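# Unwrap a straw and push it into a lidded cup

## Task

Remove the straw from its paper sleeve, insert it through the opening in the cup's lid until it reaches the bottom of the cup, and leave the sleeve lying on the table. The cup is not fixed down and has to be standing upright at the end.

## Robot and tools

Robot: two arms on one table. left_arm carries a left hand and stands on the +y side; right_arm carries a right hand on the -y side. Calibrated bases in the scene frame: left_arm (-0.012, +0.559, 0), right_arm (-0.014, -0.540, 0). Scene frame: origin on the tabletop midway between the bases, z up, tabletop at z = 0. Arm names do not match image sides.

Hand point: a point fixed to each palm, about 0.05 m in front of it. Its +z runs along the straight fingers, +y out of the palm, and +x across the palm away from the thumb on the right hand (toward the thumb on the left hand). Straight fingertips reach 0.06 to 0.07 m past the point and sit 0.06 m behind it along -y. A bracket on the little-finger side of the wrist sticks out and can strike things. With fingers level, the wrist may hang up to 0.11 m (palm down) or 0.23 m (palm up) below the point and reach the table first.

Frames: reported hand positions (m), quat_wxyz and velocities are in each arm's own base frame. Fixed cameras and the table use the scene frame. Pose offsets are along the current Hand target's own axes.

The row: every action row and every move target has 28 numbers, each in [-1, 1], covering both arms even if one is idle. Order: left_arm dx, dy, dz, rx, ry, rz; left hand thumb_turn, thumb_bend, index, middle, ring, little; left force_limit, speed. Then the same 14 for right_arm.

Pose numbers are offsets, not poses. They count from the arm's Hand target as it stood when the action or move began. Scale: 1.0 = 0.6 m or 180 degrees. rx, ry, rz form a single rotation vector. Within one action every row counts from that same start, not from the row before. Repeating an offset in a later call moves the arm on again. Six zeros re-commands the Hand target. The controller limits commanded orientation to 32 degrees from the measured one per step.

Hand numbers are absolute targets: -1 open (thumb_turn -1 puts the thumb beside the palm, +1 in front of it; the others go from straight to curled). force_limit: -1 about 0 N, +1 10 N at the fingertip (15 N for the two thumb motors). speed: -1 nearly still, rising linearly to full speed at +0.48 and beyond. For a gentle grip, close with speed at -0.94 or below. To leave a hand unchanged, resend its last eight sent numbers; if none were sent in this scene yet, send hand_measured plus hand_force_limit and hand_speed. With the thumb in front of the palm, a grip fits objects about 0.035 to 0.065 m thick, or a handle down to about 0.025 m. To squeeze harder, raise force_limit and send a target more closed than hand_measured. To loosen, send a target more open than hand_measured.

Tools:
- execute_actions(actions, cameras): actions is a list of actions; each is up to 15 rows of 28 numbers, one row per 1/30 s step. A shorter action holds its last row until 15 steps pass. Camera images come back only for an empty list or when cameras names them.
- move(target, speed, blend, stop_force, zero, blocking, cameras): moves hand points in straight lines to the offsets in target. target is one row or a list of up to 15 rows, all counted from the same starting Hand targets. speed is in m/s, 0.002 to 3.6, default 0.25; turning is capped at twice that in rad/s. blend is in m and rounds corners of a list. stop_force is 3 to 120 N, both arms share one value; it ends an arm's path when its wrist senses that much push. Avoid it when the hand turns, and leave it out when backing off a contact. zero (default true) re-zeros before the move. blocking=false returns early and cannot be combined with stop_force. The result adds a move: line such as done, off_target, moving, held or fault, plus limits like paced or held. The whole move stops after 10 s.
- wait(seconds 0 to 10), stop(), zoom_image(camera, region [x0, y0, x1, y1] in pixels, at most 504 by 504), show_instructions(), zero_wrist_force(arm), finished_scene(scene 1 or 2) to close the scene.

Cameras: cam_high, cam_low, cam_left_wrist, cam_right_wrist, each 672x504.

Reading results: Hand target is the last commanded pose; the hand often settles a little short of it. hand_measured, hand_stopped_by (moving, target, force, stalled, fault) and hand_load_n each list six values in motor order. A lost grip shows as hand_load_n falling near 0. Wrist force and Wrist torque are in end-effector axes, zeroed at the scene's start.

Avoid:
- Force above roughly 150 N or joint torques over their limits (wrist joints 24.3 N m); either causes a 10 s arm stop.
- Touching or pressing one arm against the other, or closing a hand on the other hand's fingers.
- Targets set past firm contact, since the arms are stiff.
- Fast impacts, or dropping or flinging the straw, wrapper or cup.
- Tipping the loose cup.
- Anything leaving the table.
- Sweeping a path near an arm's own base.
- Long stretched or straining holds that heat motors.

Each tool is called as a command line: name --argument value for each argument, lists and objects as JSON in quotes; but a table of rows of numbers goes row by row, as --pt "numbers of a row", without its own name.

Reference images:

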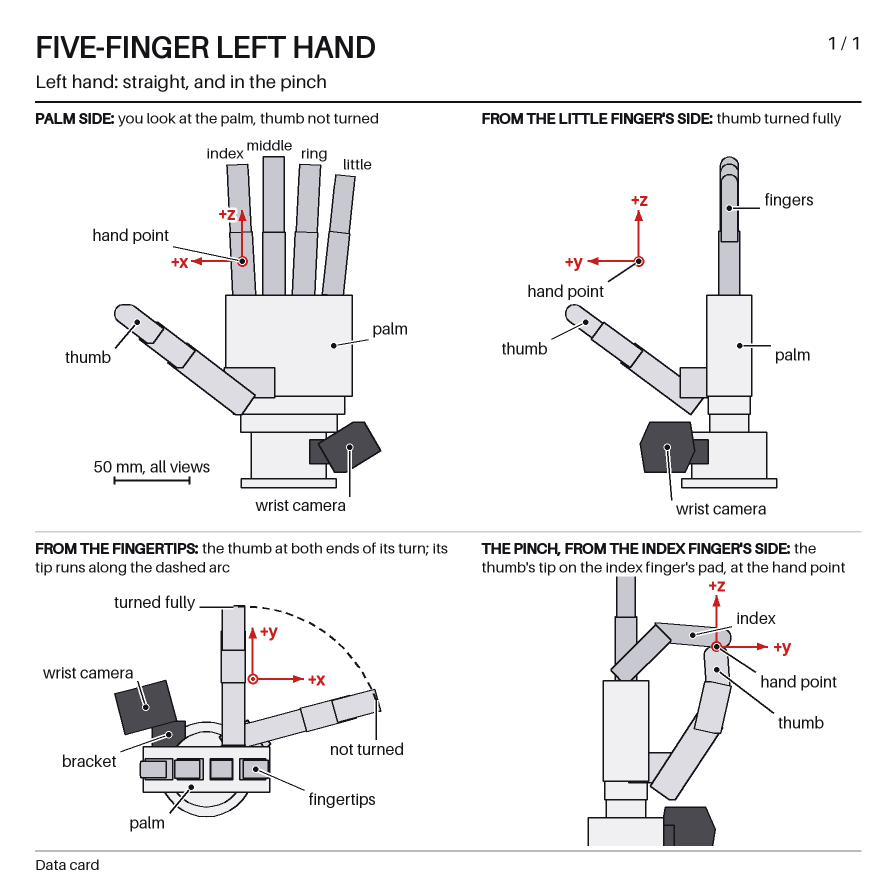

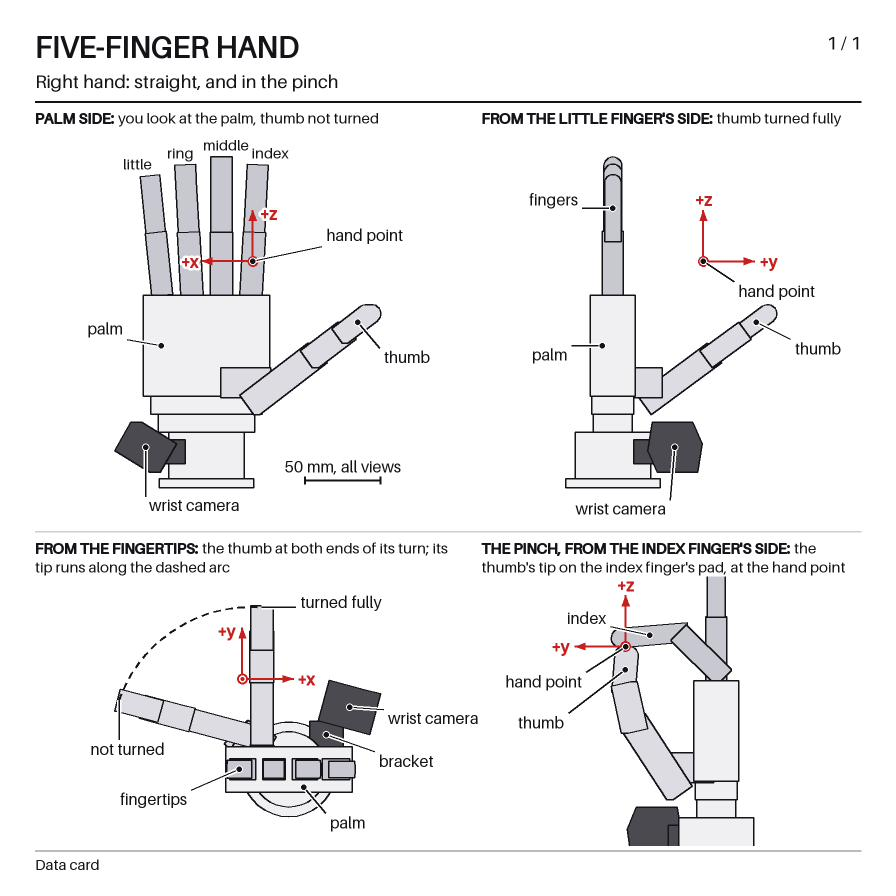

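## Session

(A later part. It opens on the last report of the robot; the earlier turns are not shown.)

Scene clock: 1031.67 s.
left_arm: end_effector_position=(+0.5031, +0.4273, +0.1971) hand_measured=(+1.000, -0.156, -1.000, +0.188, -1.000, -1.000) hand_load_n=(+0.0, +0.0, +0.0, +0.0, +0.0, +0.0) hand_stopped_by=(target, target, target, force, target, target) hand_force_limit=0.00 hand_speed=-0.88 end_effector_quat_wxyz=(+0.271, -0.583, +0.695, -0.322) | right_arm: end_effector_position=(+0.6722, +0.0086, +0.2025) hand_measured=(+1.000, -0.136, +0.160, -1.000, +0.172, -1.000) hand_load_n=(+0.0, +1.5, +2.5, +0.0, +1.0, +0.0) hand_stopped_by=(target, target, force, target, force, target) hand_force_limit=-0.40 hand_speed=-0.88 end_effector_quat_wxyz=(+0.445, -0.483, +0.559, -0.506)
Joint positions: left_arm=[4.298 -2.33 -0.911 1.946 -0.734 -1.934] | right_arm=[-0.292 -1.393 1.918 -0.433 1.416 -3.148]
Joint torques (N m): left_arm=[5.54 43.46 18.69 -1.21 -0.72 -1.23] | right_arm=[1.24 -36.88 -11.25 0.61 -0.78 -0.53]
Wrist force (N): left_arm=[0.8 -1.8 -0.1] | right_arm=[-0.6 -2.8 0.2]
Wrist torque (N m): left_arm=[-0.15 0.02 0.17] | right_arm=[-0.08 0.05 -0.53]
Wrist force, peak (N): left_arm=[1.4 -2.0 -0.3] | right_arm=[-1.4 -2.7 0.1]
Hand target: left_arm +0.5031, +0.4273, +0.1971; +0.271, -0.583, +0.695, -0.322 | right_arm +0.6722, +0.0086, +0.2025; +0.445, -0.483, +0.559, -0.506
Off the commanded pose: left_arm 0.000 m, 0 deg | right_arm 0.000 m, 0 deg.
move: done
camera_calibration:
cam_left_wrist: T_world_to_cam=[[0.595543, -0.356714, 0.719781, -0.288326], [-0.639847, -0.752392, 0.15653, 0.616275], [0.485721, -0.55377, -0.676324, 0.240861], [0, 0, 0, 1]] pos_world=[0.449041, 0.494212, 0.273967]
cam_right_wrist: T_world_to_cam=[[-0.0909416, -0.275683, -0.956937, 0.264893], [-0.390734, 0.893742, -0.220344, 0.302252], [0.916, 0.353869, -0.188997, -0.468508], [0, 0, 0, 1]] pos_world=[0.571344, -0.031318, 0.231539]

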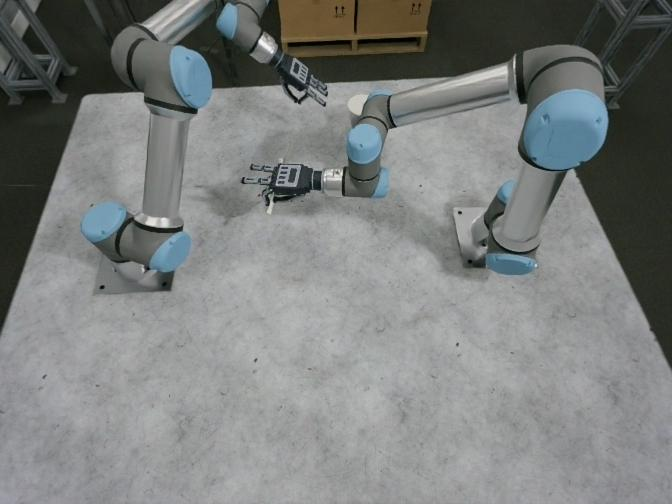

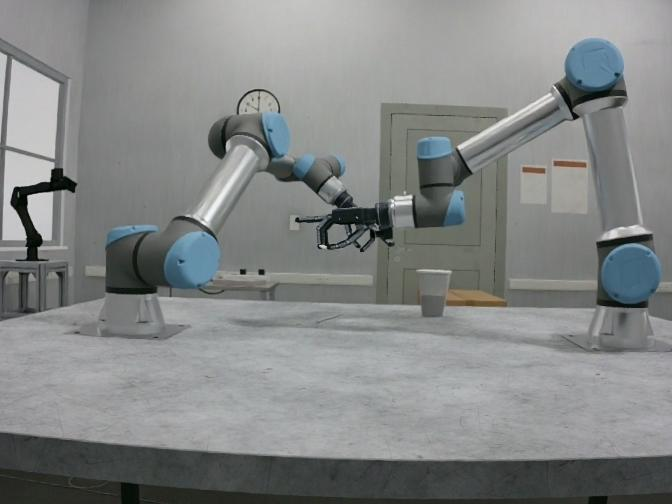

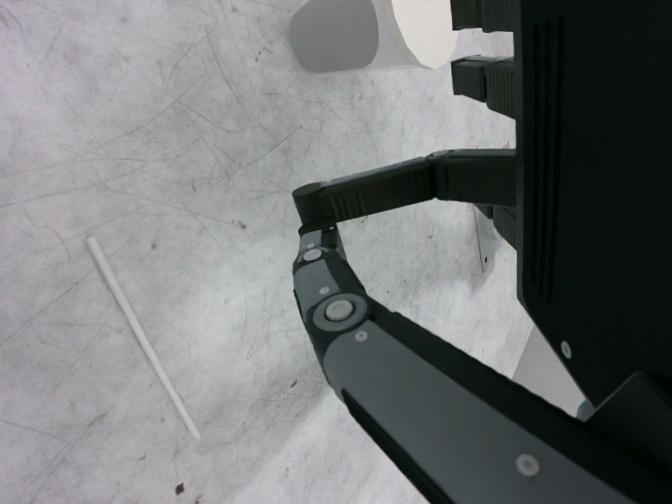

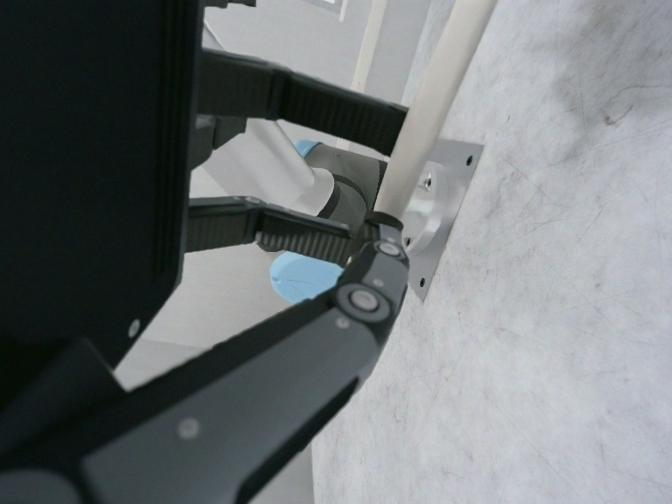

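move --pt "-0.0197 -0.0025 -0.3917 0 0 0 1 -0.155 -1 -0.5 -1 -1 0.0 -0.5 -0.0793 0.2886 0.0092 0 0 0 1 -0.135 0.5 -1 0.5 -1 -0.4 -0.88" --pt "-0.0197 -0.0025 -0.3917 0 0 0 1 -0.155 -1 -0.5 -1 -1 0.0 -0.5 -0.079 0.3193 0.012 0 0 0 1 -0.135 0.5 -1 0.5 -1 -0.4 -0.88" --pt "-0.0197 -0.0025 -0.3917 0 0 0 1 -0.155 -1 -0.5 -1 -1 0.0 -0.5 -0.079 0.3193 0.012 0 0 0 1 -0.135 -0.2 -1 -0.2 -1 -0.4 -0.7" --speed '[0.16,0.03,0.03]' --cameras '["cam_left_wrist","cam_right_wrist","cam_low"]'

zoom_image --camera "cam_right_wrist" --region '[230, 80, 530, 380]'

Scene clock: 1101.50 s.
left_arm: end_effector_position=(+0.3291, +0.4697, +0.3498) hand_measured=(+1.000, -0.156, -1.000, -0.500, -1.000, -1.000) hand_load_n=(+0.0, +0.0, +0.0, +0.0, +0.0, +0.0) hand_stopped_by=(target, target, target, target, target, target) hand_force_limit=0.00 hand_speed=-0.50 end_effector_quat_wxyz=(+0.271, -0.583, +0.695, -0.322) | right_arm: end_effector_position=(+0.6687, +0.0585, +0.0115) hand_measured=(+1.000, -0.136, -0.200, -1.000, -0.200, -1.000) hand_load_n=(+0.0, +0.0, +0.0, +0.0, +0.0, +0.0) hand_stopped_by=(target, target, target, target, target, target) hand_force_limit=-0.40 hand_speed=-0.70 end_effector_quat_wxyz=(+0.445, -0.483, +0.559, -0.506)
Joint positions: left_arm=[4.617 -2.202 -0.832 1.371 -0.704 -1.449] | right_arm=[-0.174 -1.044 2.075 -0.941 1.534 -3.137]
Joint torques (N m): left_arm=[3.52 33.7 5.38 -4.03 3.57 1.8] | right_arm=[-5.36 -43.01 -14.82 -1.95 -0.84 -0.26]
Wrist force (N): left_arm=[0.6 -1.7 0.1] | right_arm=[-0.4 -2.7 0.2]
Wrist torque (N m): left_arm=[-0.15 0.07 0.17] | right_arm=[-0.06 0.01 -0.49]
Wrist force, peak (N): left_arm=[1.0 -1.8 1.2] | right_arm=[-0.5 -9.3 -1.2]
Hand target: left_arm +0.3291, +0.4697, +0.3498; +0.271, -0.583, +0.695, -0.322 | right_arm +0.6687, +0.0585, +0.0115; +0.445, -0.483, +0.559, -0.506
Off the commanded pose: left_arm 0.000 m, 0 deg | right_arm 0.000 m, 0 deg.
move: done
camera_calibration:
cam_left_wrist: T_world_to_cam=[[0.595543, -0.356714, 0.719781, -0.279488], [-0.639847, -0.752392, 0.15653, 0.512941], [0.485721, -0.55377, -0.676324, 0.452131], [0, 0, 0, 1]] pos_world=[0.275041, 0.536612, 0.426667]
cam_right_wrist: T_world_to_cam=[[-0.0909291, -0.275778, -0.956911, 0.09555], [-0.39066, 0.893748, -0.220453, 0.214163], [0.916033, 0.353782, -0.189003, -0.519076], [0, 0, 0, 1]] pos_world=[0.567844, 0.018582, 0.0405387]
Images, in order (width x height): cam_low 672x504, cam_left_wrist 672x504, cam_right_wrist 672x504.

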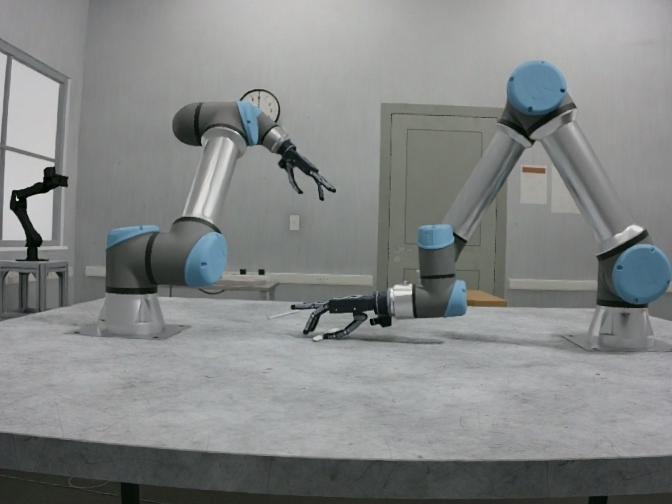

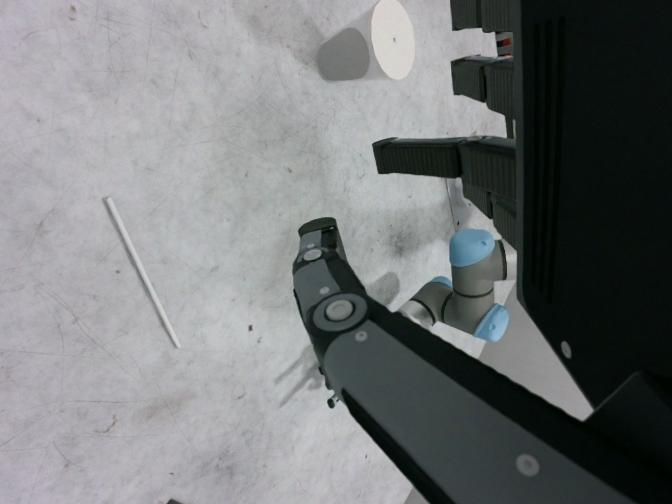

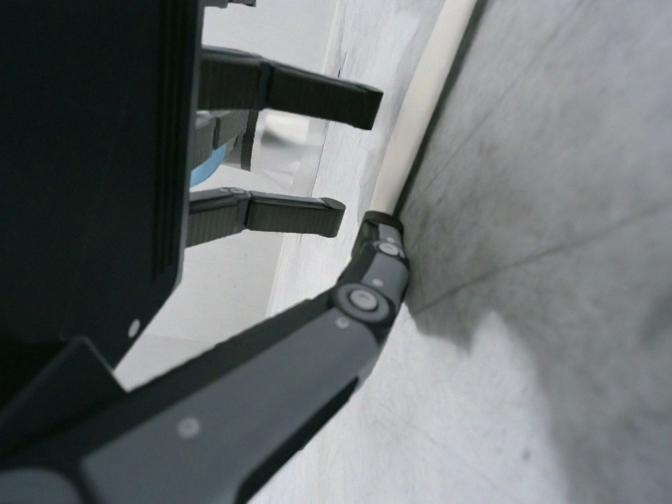

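Scaled by 1.680.

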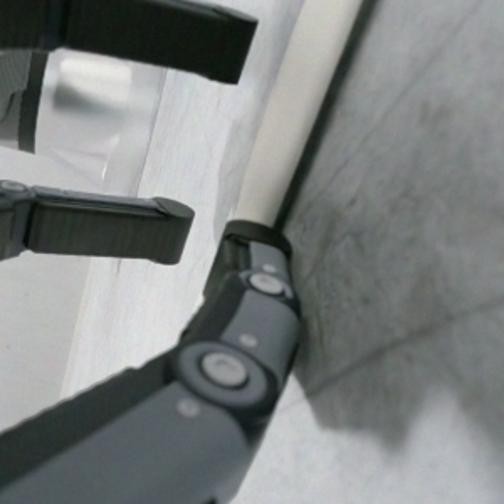

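wait --seconds 0 --cameras '["cam_left_wrist","cam_high"]'

zoom_image --camera "cam_high" --region '[180, 70, 430, 260]'

Scene clock: 1112.07 s.
left_arm: end_effector_position=(+0.3291, +0.4697, +0.3498) hand_measured=(+1.000, -0.156, -1.000, -0.500, -1.000, -1.000) hand_load_n=(+0.0, +0.0, +0.0, +0.0, +0.0, +0.0) hand_stopped_by=(target, target, target, target, target, target) hand_force_limit=0.00 hand_speed=-0.50 end_effector_quat_wxyz=(+0.271, -0.583, +0.695, -0.322) | right_arm: end_effector_position=(+0.6687, +0.0585, +0.0115) hand_measured=(+1.000, -0.136, -0.200, -1.000, -0.200, -1.000) hand_load_n=(+0.0, +0.0, +0.0, +0.0, -0.5, +0.0) hand_stopped_by=(target, target, target, target, target, target) hand_force_limit=-0.40 hand_speed=-0.70 end_effector_quat_wxyz=(+0.445, -0.483, +0.559, -0.506)
Joint positions: left_arm=[4.617 -2.202 -0.832 1.371 -0.704 -1.449] | right_arm=[-0.174 -1.044 2.075 -0.941 1.534 -3.137]
Joint torques (N m): left_arm=[5.84 34.07 6.82 -4.24 3.58 1.7] | right_arm=[-2.45 -43.06 -18.54 -3.84 1.49 -0.26]
Wrist force (N): left_arm=[0.7 -1.5 -0.2] | right_arm=[-0.4 -2.6 0.0]
Wrist torque (N m): left_arm=[-0.11 0.05 0.17] | right_arm=[-0.04 0.03 -0.50]
Wrist force, peak (N): left_arm=[0.5 -2.0 -0.2] | right_arm=[-0.4 -2.8 0.0]
Hand target: left_arm +0.3291, +0.4697, +0.3498; +0.271, -0.583, +0.695, -0.322 | right_arm +0.6687, +0.0585, +0.0115; +0.445, -0.483, +0.559, -0.506
Off the commanded pose: left_arm 0.000 m, 0 deg | right_arm 0.000 m, 0 deg.
camera_calibration:
cam_left_wrist: T_world_to_cam=[[0.595543, -0.356714, 0.719781, -0.279488], [-0.639847, -0.752392, 0.15653, 0.512941], [0.485721, -0.55377, -0.676324, 0.452131], [0, 0, 0, 1]] pos_world=[0.275041, 0.536612, 0.426667]
Images, in order (width x height): cam_high 672x504, cam_left_wrist 672x504.

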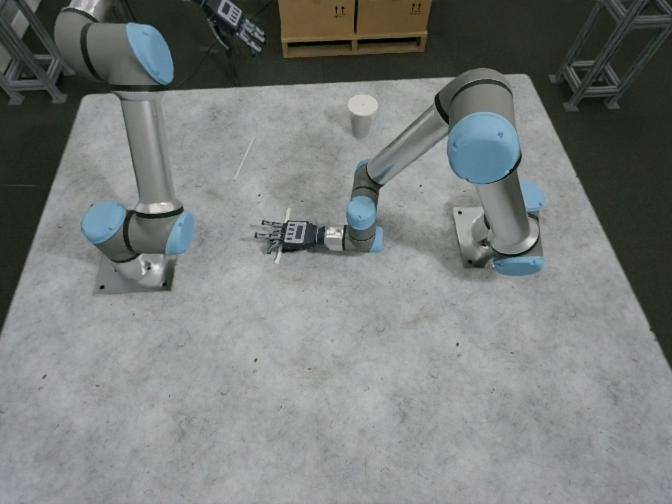

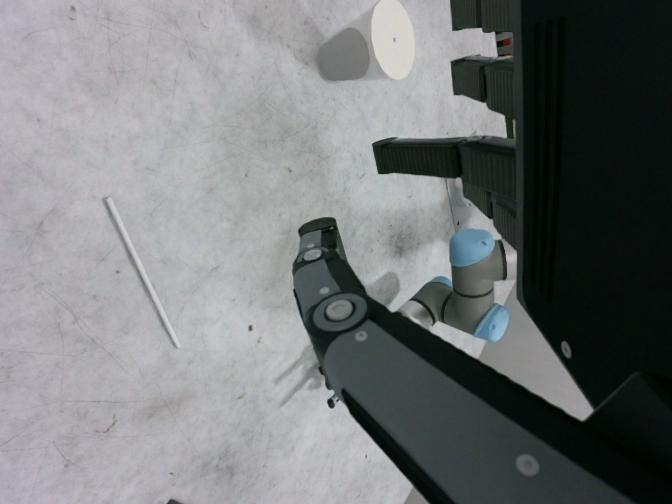

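Scaled by 2.016.

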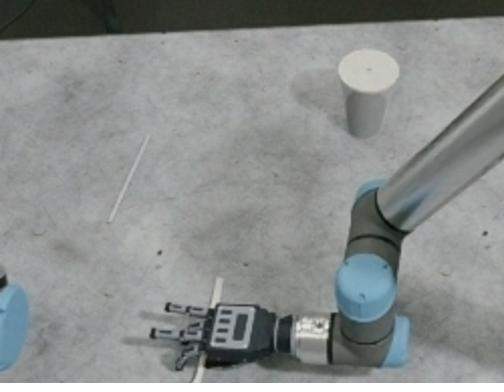

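move --pt "0 0 0 0 0 0 1 -0.155 -1 -0.5 -1 -1 0.0 -0.5 -0.0015 -0.166 -0.0153 0 0 0 1 -0.135 -0.3 -1 -0.3 -1 -0.4 -0.4" --pt "0 0 0 0 0 0 1 -0.155 -1 -0.5 -1 -1 0.0 -0.5 0.6645 -0.1308 0.2935 0.0003 0.0304 0.0028 1 -0.135 -0.3 -1 -0.3 -1 -0.4 -0.4" --speed 0.25 --blend '[0.05,0]' --cameras '["cam_left_wrist","cam_right_wrist"]'

zoom_image --camera "cam_right_wrist" --region '[300, 0, 600, 300]'

zoom_image --camera "cam_left_wrist" --region '[80, 170, 330, 370]'

Scene clock: 1166.40 s.
left_arm: end_effector_position=(+0.3291, +0.4697, +0.3498) hand_measured=(+1.000, -0.156, -1.000, -0.500, -1.000, -1.000) hand_load_n=(+0.0, +0.0, -0.5, +0.0, +0.0, +0.0) hand_stopped_by=(target, target, target, target, target, target) hand_force_limit=0.00 hand_speed=-0.50 end_effector_quat_wxyz=(+0.271, -0.583, +0.695, -0.322) | right_arm: end_effector_position=(+0.7946, -0.3619, +0.0704) hand_measured=(+1.000, -0.136, -0.300, -1.000, -0.300, -1.000) hand_load_n=(+0.0, +0.0, +0.0, +0.0, +0.0, +0.0) hand_stopped_by=(target, target, target, target, target, target) hand_force_limit=-0.40 hand_speed=-0.40 end_effector_quat_wxyz=(+0.420, -0.456, +0.581, -0.527)
Joint positions: left_arm=[4.617 -2.202 -0.832 1.371 -0.704 -1.449] | right_arm=[-0.757 -0.765 1.314 -0.444 1.05 -3.186]
Joint torques (N m): left_arm=[4.55 33.26 6.16 -4.3 3.64 1.78] | right_arm=[-0.21 -46.55 -25.2 -3.4 1.64 0.09]
Wrist force (N): left_arm=[0.6 -1.7 -0.1] | right_arm=[-1.0 -2.8 -0.1]
Wrist torque (N m): left_arm=[-0.14 0.06 0.17] | right_arm=[-0.07 0.11 -0.47]
Wrist force, peak (N): left_arm=[0.6 -2.0 0.1] | right_arm=[-1.3 -3.7 -0.1]
Hand target: left_arm +0.3291, +0.4697, +0.3498; +0.271, -0.583, +0.695, -0.322 | right_arm +0.7946, -0.3620, +0.0704; +0.420, -0.456, +0.581, -0.527
Off the commanded pose: left_arm 0.000 m, 0 deg | right_arm 0.000 m, 0 deg.
move: done
camera_calibration:
cam_left_wrist: T_world_to_cam=[[0.595543, -0.356714, 0.719781, -0.279488], [-0.639847, -0.752392, 0.15653, 0.512941], [0.485721, -0.55377, -0.676324, 0.452131], [0, 0, 0, 1]] pos_world=[0.275041, 0.536612, 0.426667]
cam_right_wrist: T_world_to_cam=[[-0.1167, -0.265743, -0.956954, 0.071583], [-0.303323, 0.927038, -0.220445, 0.594644], [0.945715, 0.26454, -0.188792, -0.53047], [0, 0, 0, 1]] pos_world=[0.690396, -0.391904, 0.0994399]
Images, in order (width x height): cam_left_wrist 672x504, cam_right_wrist 672x504.

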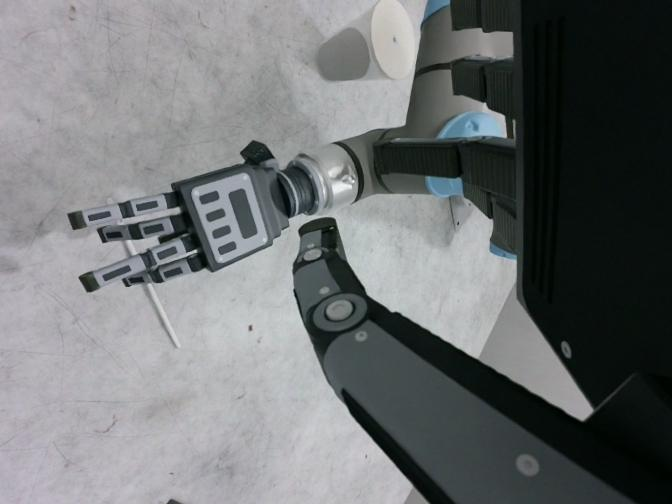

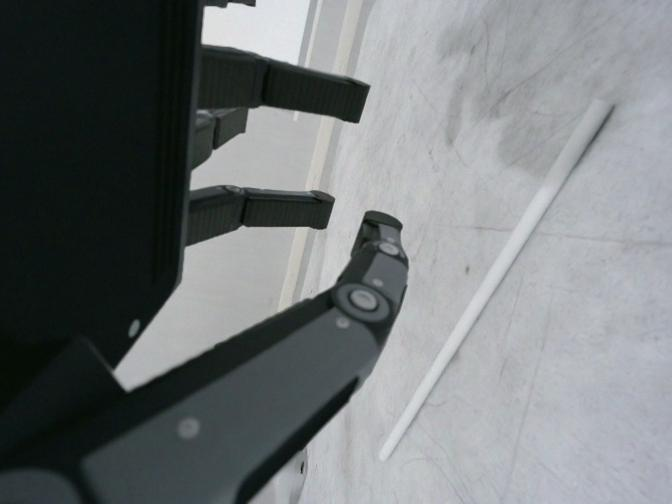

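Scaled by 1.680.

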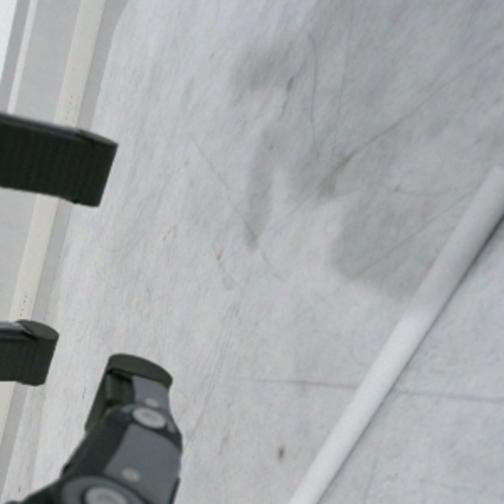

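Scaled by 2.016.

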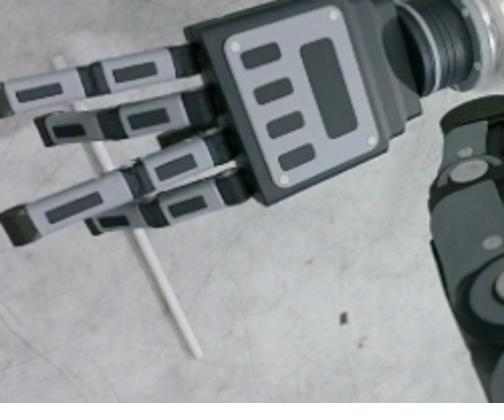

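move --target '[0,0,0,0,0,0,1,-0.155,-1,-0.5,-1,-1,0.0,-0.5,0.0113,0.081,0.0357,0,0,0,1,-0.135,-0.3,-1,-0.3,-1,-0.4,-0.4]' --speed 0.1 --cameras '["cam_right_wrist"]'

move --target '[0,0,0,0,0,0,1,-0.155,-1,-0.5,-1,-1,0.0,-0.5,0,0.0149,0.0014,0,0,0,1,-0.135,-0.3,-1,-0.3,-1,-0.4,-0.4]' --speed 0.01 --stop_force 4 --cameras '["cam_right_wrist"]'

move --target '[0,0,0,0,0,0,1,-0.155,-1,-0.5,-1,-1,0.0,-0.5,0,0,0,0,0,0,1,-0.135,0.5,-1,0.5,-1,-0.4,-0.88]' --speed 0.01 --cameras '["cam_right_wrist","cam_left_wrist"]'

zoom_image --camera "cam_right_wrist" --region '[230, 0, 530, 300]'

Scene clock: 1192.23 s.
left_arm: end_effector_position=(+0.3291, +0.4697, +0.3498) hand_measured=(+1.000, -0.156, -1.000, -0.500, -1.000, -1.000) hand_load_n=(+0.0, +0.0, +0.0, +0.0, +0.0, +0.0) hand_stopped_by=(target, target, target, target, target, target) hand_force_limit=0.00 hand_speed=-0.50 end_effector_quat_wxyz=(+0.271, -0.583, +0.695, -0.322) | right_arm: end_effector_position=(+0.8097, -0.3721, +0.0201) hand_measured=(+1.000, -0.136, -0.300, -1.000, -0.300, -1.000) hand_load_n=(+0.0, +0.0, +0.0, +0.0, +0.0, +0.0) hand_stopped_by=(target, target, target, target, target, target) hand_force_limit=-0.40 hand_speed=-0.40 end_effector_quat_wxyz=(+0.420, -0.456, +0.581, -0.527) end_effector_velocity=(-0.001, +0.001, +0.002) end_effector_angular_velocity=(+0.001, +0.001, +0.001)
Joint positions: left_arm=[4.617 -2.202 -0.832 1.371 -0.704 -1.449] | right_arm=[-0.752 -0.659 1.259 -0.495 1.054 -3.185]
Joint velocities: left_arm=[within noise] | right_arm=[0.001 -0.005 0.003 0.004 0 0]
Joint torques (N m): left_arm=[4.27 33.81 6.34 -4.24 3.57 1.62] | right_arm=[2.7 -62.42 -10.77 1.36 0.71 2.27]
Wrist force (N): left_arm=[0.7 -1.7 -0.2] | right_arm=[-0.6 -2.8 -0.2]
Wrist torque (N m): left_arm=[-0.14 0.04 0.17] | right_arm=[-0.05 0.07 -0.47]
Wrist force, peak (N): left_arm=[0.8 -2.0 0.1] | right_arm=[-0.8 -3.9 -0.2]
Hand target: left_arm +0.3291, +0.4697, +0.3498; +0.271, -0.583, +0.695, -0.322 | right_arm +0.8096, -0.3721, +0.0200; +0.420, -0.456, +0.581, -0.527
Off the commanded pose: left_arm 0.000 m, 0 deg | right_arm 0.000 m, 0 deg.
move: done
camera_calibration:
cam_right_wrist: T_world_to_cam=[[-0.11646, -0.265955, -0.956925, 0.022218], [-0.303224, 0.927001, -0.220735, 0.597614], [0.945776, 0.264456, -0.188602, -0.551607], [0, 0, 0, 1]] pos_world=[0.705496, -0.402204, 0.0491408]
Images, in order (width x height): cam_right_wrist 672x504.

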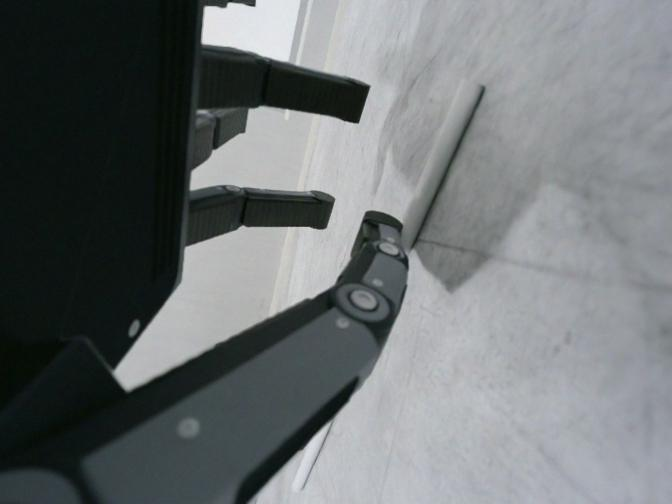

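Scene clock: 1194.33 s.
left_arm: end_effector_position=(+0.3291, +0.4697, +0.3498) hand_measured=(+1.000, -0.156, -1.000, -0.500, -1.000, -1.000) hand_load_n=(+0.0, +0.0, +0.0, +0.0, +0.0, +0.0) hand_stopped_by=(target, target, target, target, target, target) hand_force_limit=0.00 hand_speed=-0.50 end_effector_quat_wxyz=(+0.271, -0.583, +0.695, -0.322) | right_arm: end_effector_position=(+0.8097, -0.3721, +0.0115) hand_measured=(+1.000, -0.134, -0.300, -1.000, -0.300, -1.000) hand_load_n=(-0.5, -2.5, +0.0, +0.0, +0.0, +0.0) hand_stopped_by=(target, target, target, target, target, target) hand_force_limit=-0.40 hand_speed=-0.40 end_effector_quat_wxyz=(+0.420, -0.456, +0.581, -0.527)
Joint positions: left_arm=[4.617 -2.202 -0.832 1.371 -0.704 -1.449] | right_arm=[-0.752 -0.647 1.261 -0.509 1.054 -3.185]
Joint torques (N m): left_arm=[4.28 34.54 5.23 -4.29 3.45 1.71] | right_arm=[1.91 -60.12 -24.2 1.91 1.01 2.24]
Wrist force (N): left_arm=[0.4 -1.8 0.1] | right_arm=[-0.8 -5.4 -0.4]
Wrist torque (N m): left_arm=[-0.16 0.09 0.16] | right_arm=[-0.12 0.10 -0.54]
Wrist force, peak (N): left_arm=[0.7 -1.9 0.0] | right_arm=[-1.3 -8.6 -3.9]
Hand target: left_arm +0.3291, +0.4697, +0.3498; +0.271, -0.583, +0.695, -0.322 | right_arm +0.8096, -0.3721, +0.0115; +0.420, -0.456, +0.581, -0.527
Off the commanded pose: left_arm 0.000 m, 0 deg | right_arm 0.000 m, 0 deg.
move: contact (right_arm)
camera_calibration:
cam_right_wrist: T_world_to_cam=[[-0.116609, -0.265802, -0.956949, 0.0141703], [-0.303224, 0.927046, -0.220547, 0.595603], [0.945758, 0.264452, -0.1887, -0.553146], [0, 0, 0, 1]] pos_world=[0.705396, -0.402105, 0.0405404]
Images, in order (width x height): cam_right_wrist 672x504.

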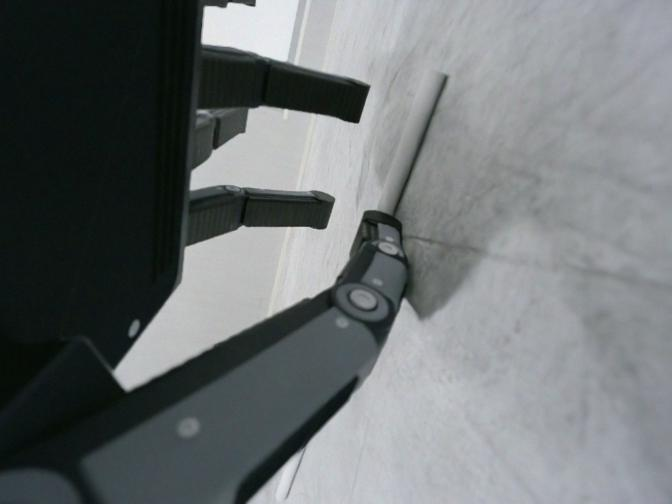

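Scene clock: 1196.03 s.
left_arm: end_effector_position=(+0.3291, +0.4697, +0.3498) hand_measured=(+1.000, -0.156, -1.000, -0.500, -1.000, -1.000) hand_load_n=(+0.0, +0.0, +0.0, +0.0, +0.0, +0.0) hand_stopped_by=(target, target, target, target, target, target) hand_force_limit=0.00 hand_speed=-0.50 end_effector_quat_wxyz=(+0.271, -0.583, +0.695, -0.322) | right_arm: end_effector_position=(+0.8097, -0.3721, +0.0115) hand_measured=(+1.000, -0.136, +0.176, -1.000, +0.178, -1.000) hand_load_n=(+0.0, -0.5, +7.5, +0.0, +4.0, +0.0) hand_stopped_by=(target, target, force, target, force, target) hand_force_limit=-0.40 hand_speed=-0.88 end_effector_quat_wxyz=(+0.420, -0.456, +0.581, -0.527)
Joint positions: left_arm=[4.617 -2.202 -0.832 1.371 -0.704 -1.449] | right_arm=[-0.752 -0.647 1.261 -0.509 1.054 -3.185]
Joint torques (N m): left_arm=[5.51 34.69 6.26 -4.35 3.63 1.79] | right_arm=[-4.23 -55.26 -20.02 0.59 1.38 2.19]
Wrist force (N): left_arm=[0.4 -1.7 -0.2] | right_arm=[-0.6 -8.0 1.7]
Wrist torque (N m): left_arm=[-0.15 0.09 0.16] | right_arm=[-0.18 0.07 -0.60]
Wrist force, peak (N): left_arm=[0.9 -1.7 0.0] | right_arm=[-0.8 -8.4 2.4]
Hand target: left_arm +0.3291, +0.4697, +0.3498; +0.271, -0.583, +0.695, -0.322 | right_arm +0.8096, -0.3721, +0.0115; +0.420, -0.456, +0.581, -0.527
Off the commanded pose: left_arm 0.000 m, 0 deg | right_arm 0.000 m, 0 deg.
move: done
camera_calibration:
cam_left_wrist: T_world_to_cam=[[0.595543, -0.356714, 0.719781, -0.279488], [-0.639847, -0.752392, 0.15653, 0.512941], [0.485721, -0.55377, -0.676324, 0.452131], [0, 0, 0, 1]] pos_world=[0.275041, 0.536612, 0.426667]
cam_right_wrist: T_world_to_cam=[[-0.116609, -0.265802, -0.956949, 0.0141703], [-0.303224, 0.927046, -0.220547, 0.595603], [0.945758, 0.264452, -0.1887, -0.553146], [0, 0, 0, 1]] pos_world=[0.705396, -0.402105, 0.0405404]
Images, in order (width x height): cam_left_wrist 672x504, cam_right_wrist 672x504.

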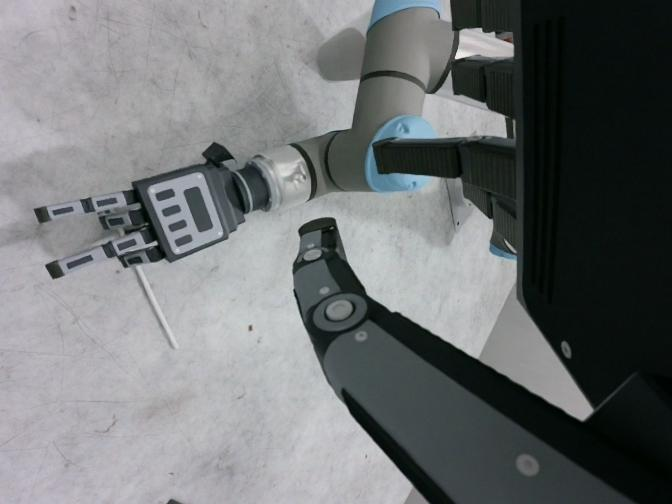

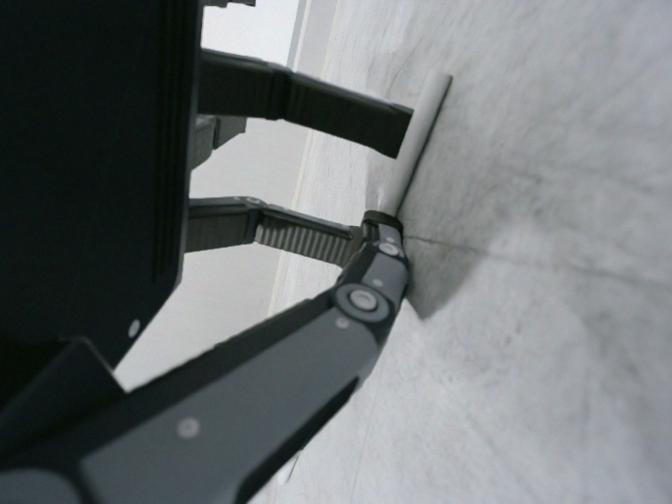

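Scaled by 1.680.

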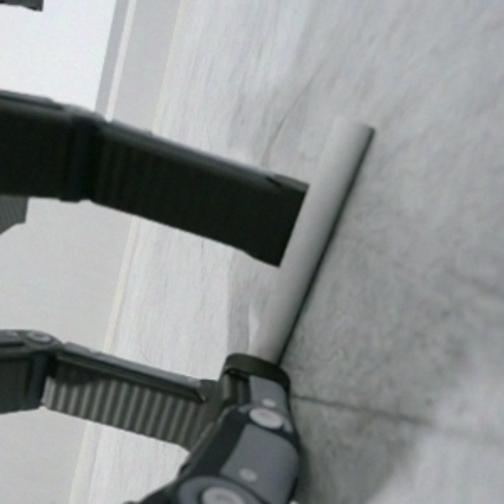

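move --target '[0,0,0,0,0,0,1,-0.155,-1,-0.5,-1,-1,0.0,-0.5,0,-0.0498,-0.0045,0,0,0,1,-0.135,0.5,-1,0.5,-1,-0.4,-0.88]' --speed 0.03 --cameras '["cam_right_wrist","cam_left_wrist"]'

zoom_image --camera "cam_right_wrist" --region '[230, 0, 530, 300]'

Scene clock: 1202.43 s.
left_arm: end_effector_position=(+0.3291, +0.4697, +0.3498) hand_measured=(+1.000, -0.156, -1.000, -0.500, -1.000, -1.000) hand_load_n=(+0.0, +0.0, +0.0, +0.0, +0.0, +0.0) hand_stopped_by=(target, target, target, target, target, target) hand_force_limit=0.00 hand_speed=-0.50 end_effector_quat_wxyz=(+0.271, -0.583, +0.695, -0.322) | right_arm: end_effector_position=(+0.8096, -0.3723, +0.0417) hand_measured=(+1.000, -0.136, +0.176, -1.000, +0.178, -1.000) hand_load_n=(+0.5, +3.5, +5.5, +0.0, +3.5, +0.0) hand_stopped_by=(target, target, force, target, force, target) hand_force_limit=-0.40 hand_speed=-0.88 end_effector_quat_wxyz=(+0.420, -0.456, +0.581, -0.527)
Joint positions: left_arm=[4.617 -2.202 -0.832 1.371 -0.704 -1.449] | right_arm=[-0.752 -0.689 1.252 -0.458 1.054 -3.185]
Joint torques (N m): left_arm=[4.87 35.26 7.22 -4.27 3.56 1.37] | right_arm=[-6.96 -39.17 -19.19 -3.47 -1.68 0.57]
Wrist force (N): left_arm=[0.7 -1.8 -0.2] | right_arm=[-0.7 -2.5 0.0]
Wrist torque (N m): left_arm=[-0.15 0.04 0.18] | right_arm=[-0.03 0.08 -0.47]
Wrist force, peak (N): left_arm=[0.8 -1.9 0.0] | right_arm=[-0.7 -8.6 1.5]
Hand target: left_arm +0.3291, +0.4697, +0.3498; +0.271, -0.583, +0.695, -0.322 | right_arm +0.8096, -0.3723, +0.0415; +0.420, -0.456, +0.581, -0.527
Off the commanded pose: left_arm 0.000 m, 0 deg | right_arm 0.000 m, 0 deg.
move: done
camera_calibration:
cam_left_wrist: T_world_to_cam=[[0.595543, -0.356714, 0.719781, -0.279488], [-0.639847, -0.752392, 0.15653, 0.512941], [0.485721, -0.55377, -0.676324, 0.452131], [0, 0, 0, 1]] pos_world=[0.275041, 0.536612, 0.426667]
cam_right_wrist: T_world_to_cam=[[-0.116638, -0.265713, -0.95697, 0.0430485], [-0.303213, 0.927071, -0.220455, 0.602539], [0.945758, 0.264452, -0.1887, -0.547368], [0, 0, 0, 1]] pos_world=[0.705396, -0.402405, 0.0707405]
Images, in order (width x height): cam_left_wrist 672x504, cam_right_wrist 672x504.

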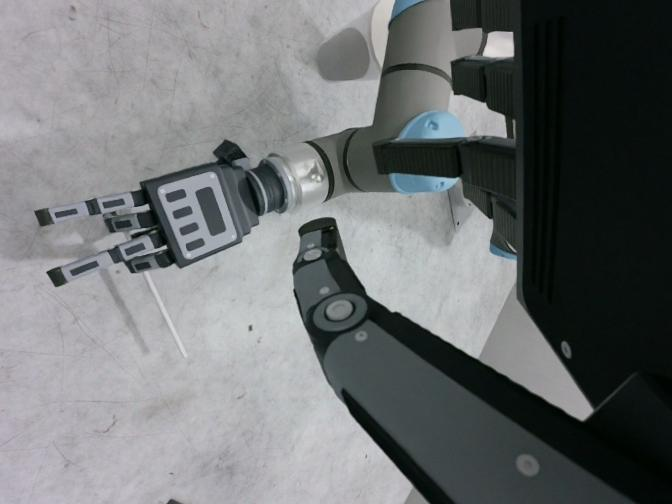

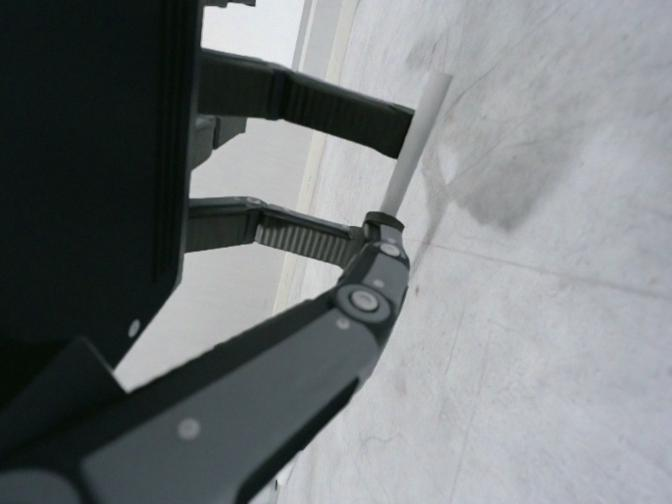

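Scaled by 1.680.

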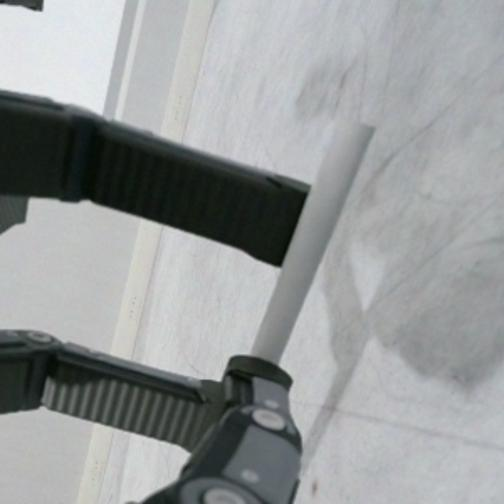

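move --pt "0.0085 -0.096 -0.1448 0 0 0 1 -0.155 -1 -0.5 -1 -1 0.0 -0.5 0.0315 -0.2382 -0.2987 0 0 0 1 -0.135 0.5 -1 0.5 -1 -0.4 -0.88" --pt "0.0085 -0.096 -0.1448 0 0 0 1 -0.155 -1 -0.5 -1 -1 0.0 -0.5 0.2762 -0.421 -0.6947 -0.0195 0.0655 -0.4981 1 -0.135 0.5 -1 0.5 -1 -0.4 -0.88" --pt "-0.1185 -0.0693 0.2558 0 -0.2 -0.1678 1 -0.155 -1 -0.5 -1 -1 0.0 -0.5 0.2762 -0.421 -0.6947 -0.0195 0.0655 -0.4981 1 -0.135 0.5 -1 0.5 -1 -0.4 -0.88" --speed 0.25 --blend '[0.04,0.0,0]' --cameras '["all"]'

zoom_image --camera "cam_left_wrist" --region '[180, 100, 480, 325]'

zoom_image --camera "cam_low" --region '[340, 150, 520, 330]'

zoom_image --camera "cam_high" --region '[300, 40, 450, 160]'

Scene clock: 1295.57 s.
left_arm: end_effector_position=(+0.4834, +0.5148, +0.2827) hand_measured=(+1.000, -0.156, -1.000, -0.500, -1.000, -1.000) hand_load_n=(+0.0, +0.0, +0.0, +0.0, +0.0, +0.0) hand_stopped_by=(target, target, target, target, target, target) hand_force_limit=0.00 hand_speed=-0.50 end_effector_quat_wxyz=(-0.378, +0.811, -0.405, +0.187) | right_arm: end_effector_position=(+0.3892, -0.4449, +0.3296) hand_measured=(+1.000, -0.136, +0.176, -1.000, +0.178, -1.000) hand_load_n=(+0.5, +3.5, +5.5, +0.0, +3.0, +0.0) hand_stopped_by=(target, target, force, target, force, target) hand_force_limit=-0.40 hand_speed=-0.88 end_effector_quat_wxyz=(+0.141, +0.692, -0.142, +0.693)
Joint positions: left_arm=[4.296 -2.133 -0.908 2.275 -1.19 -2.795] | right_arm=[-1.409 -1.701 2.023 -0.322 0.566 -4.711]
Joint torques (N m): left_arm=[0.39 44.09 28.33 -0.13 -1.02 -1.54] | right_arm=[-4.51 -5.01 -26.52 1.07 -1.22 -0.15]
Wrist force (N): left_arm=[0.8 -1.7 -0.4] | right_arm=[0.1 -1.3 -0.3]
Wrist torque (N m): left_arm=[-0.13 -0.01 0.09] | right_arm=[0.00 0.05 -0.41]
Wrist force, peak (N): left_arm=[1.3 -2.2 -0.2] | right_arm=[-0.7 -3.1 -0.4]
Hand target: left_arm +0.4834, +0.5148, +0.2827; -0.378, +0.811, -0.405, +0.187 | right_arm +0.3892, -0.4449, +0.3296; +0.141, +0.692, -0.142, +0.693
Off the commanded pose: left_arm 0.000 m, 0 deg | right_arm 0.000 m, 0 deg.
move: done
camera_calibration:
cam_left_wrist: T_world_to_cam=[[0.666869, 0.19044, 0.720429, -0.623254], [0.113354, -0.981466, 0.154517, 0.410521], [0.736503, -0.0213793, -0.676096, -0.0386217], [0, 0, 0, 1]] pos_world=[0.39754, 0.520779, 0.359466]
cam_right_wrist: T_world_to_cam=[[-0.343341, -0.892547, 0.292364, -0.352148], [-0.554161, -0.0588121, -0.830329, 0.465802], [0.758303, -0.447103, -0.474422, -0.225703], [0, 0, 0, 1]] pos_world=[0.308373, -0.387826, 0.382646]

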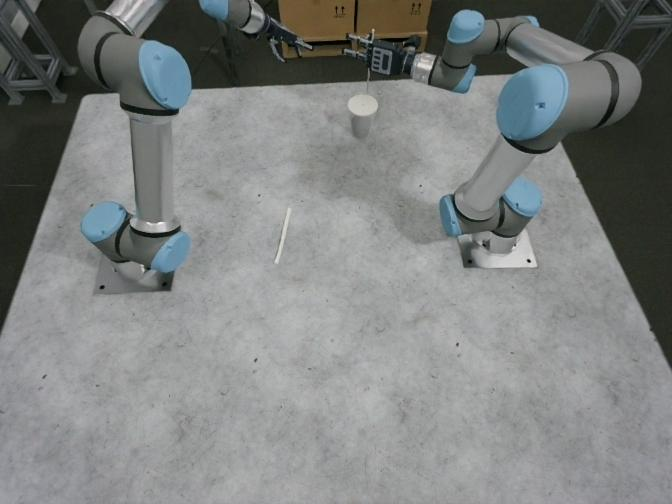

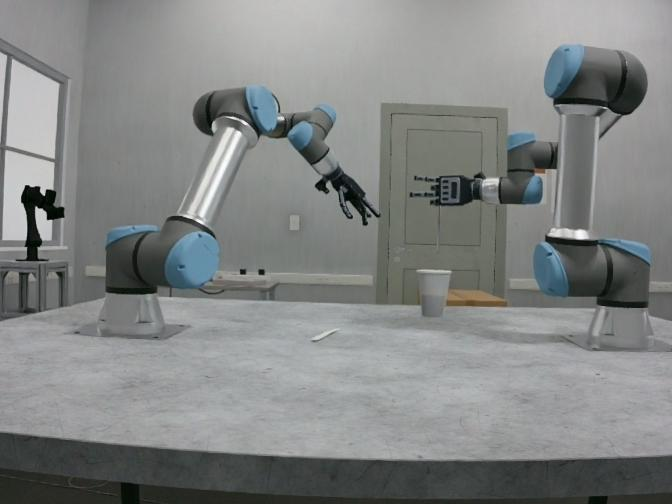

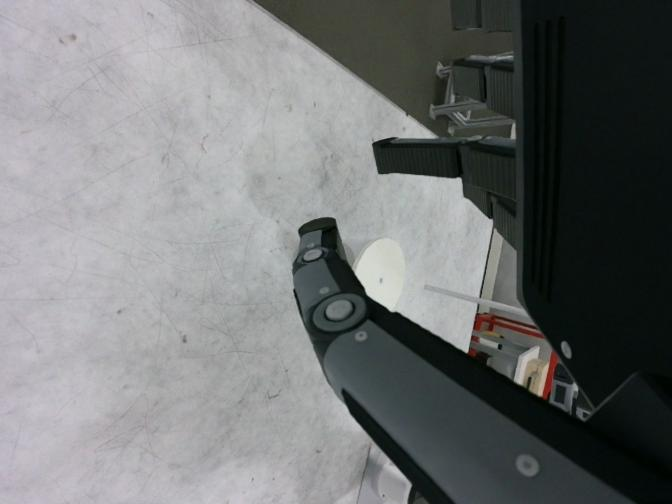

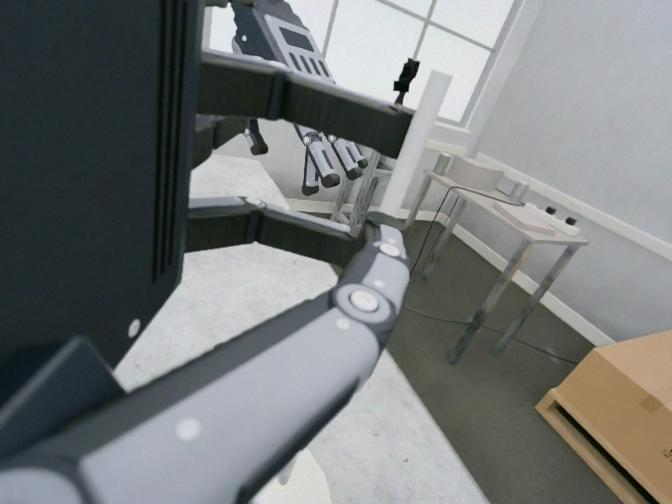

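Scaled by 1.680.

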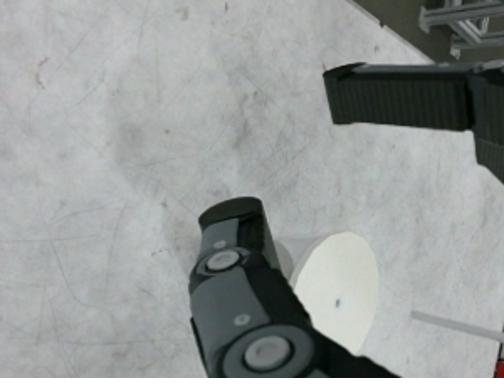

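Scaled by 2.800.

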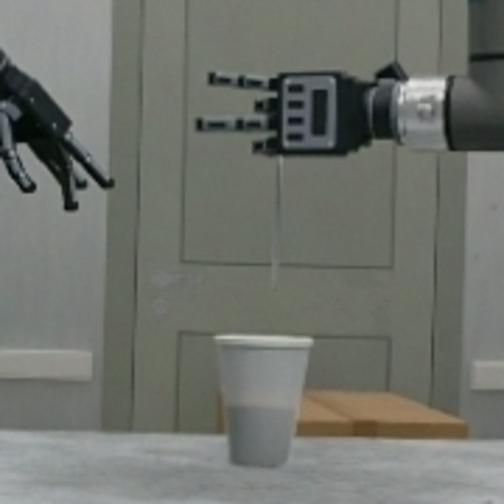

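Scaled by 3.360.

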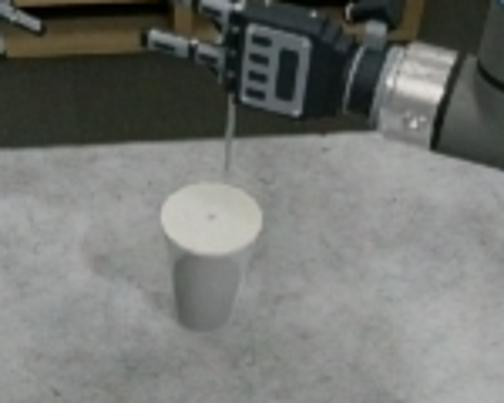

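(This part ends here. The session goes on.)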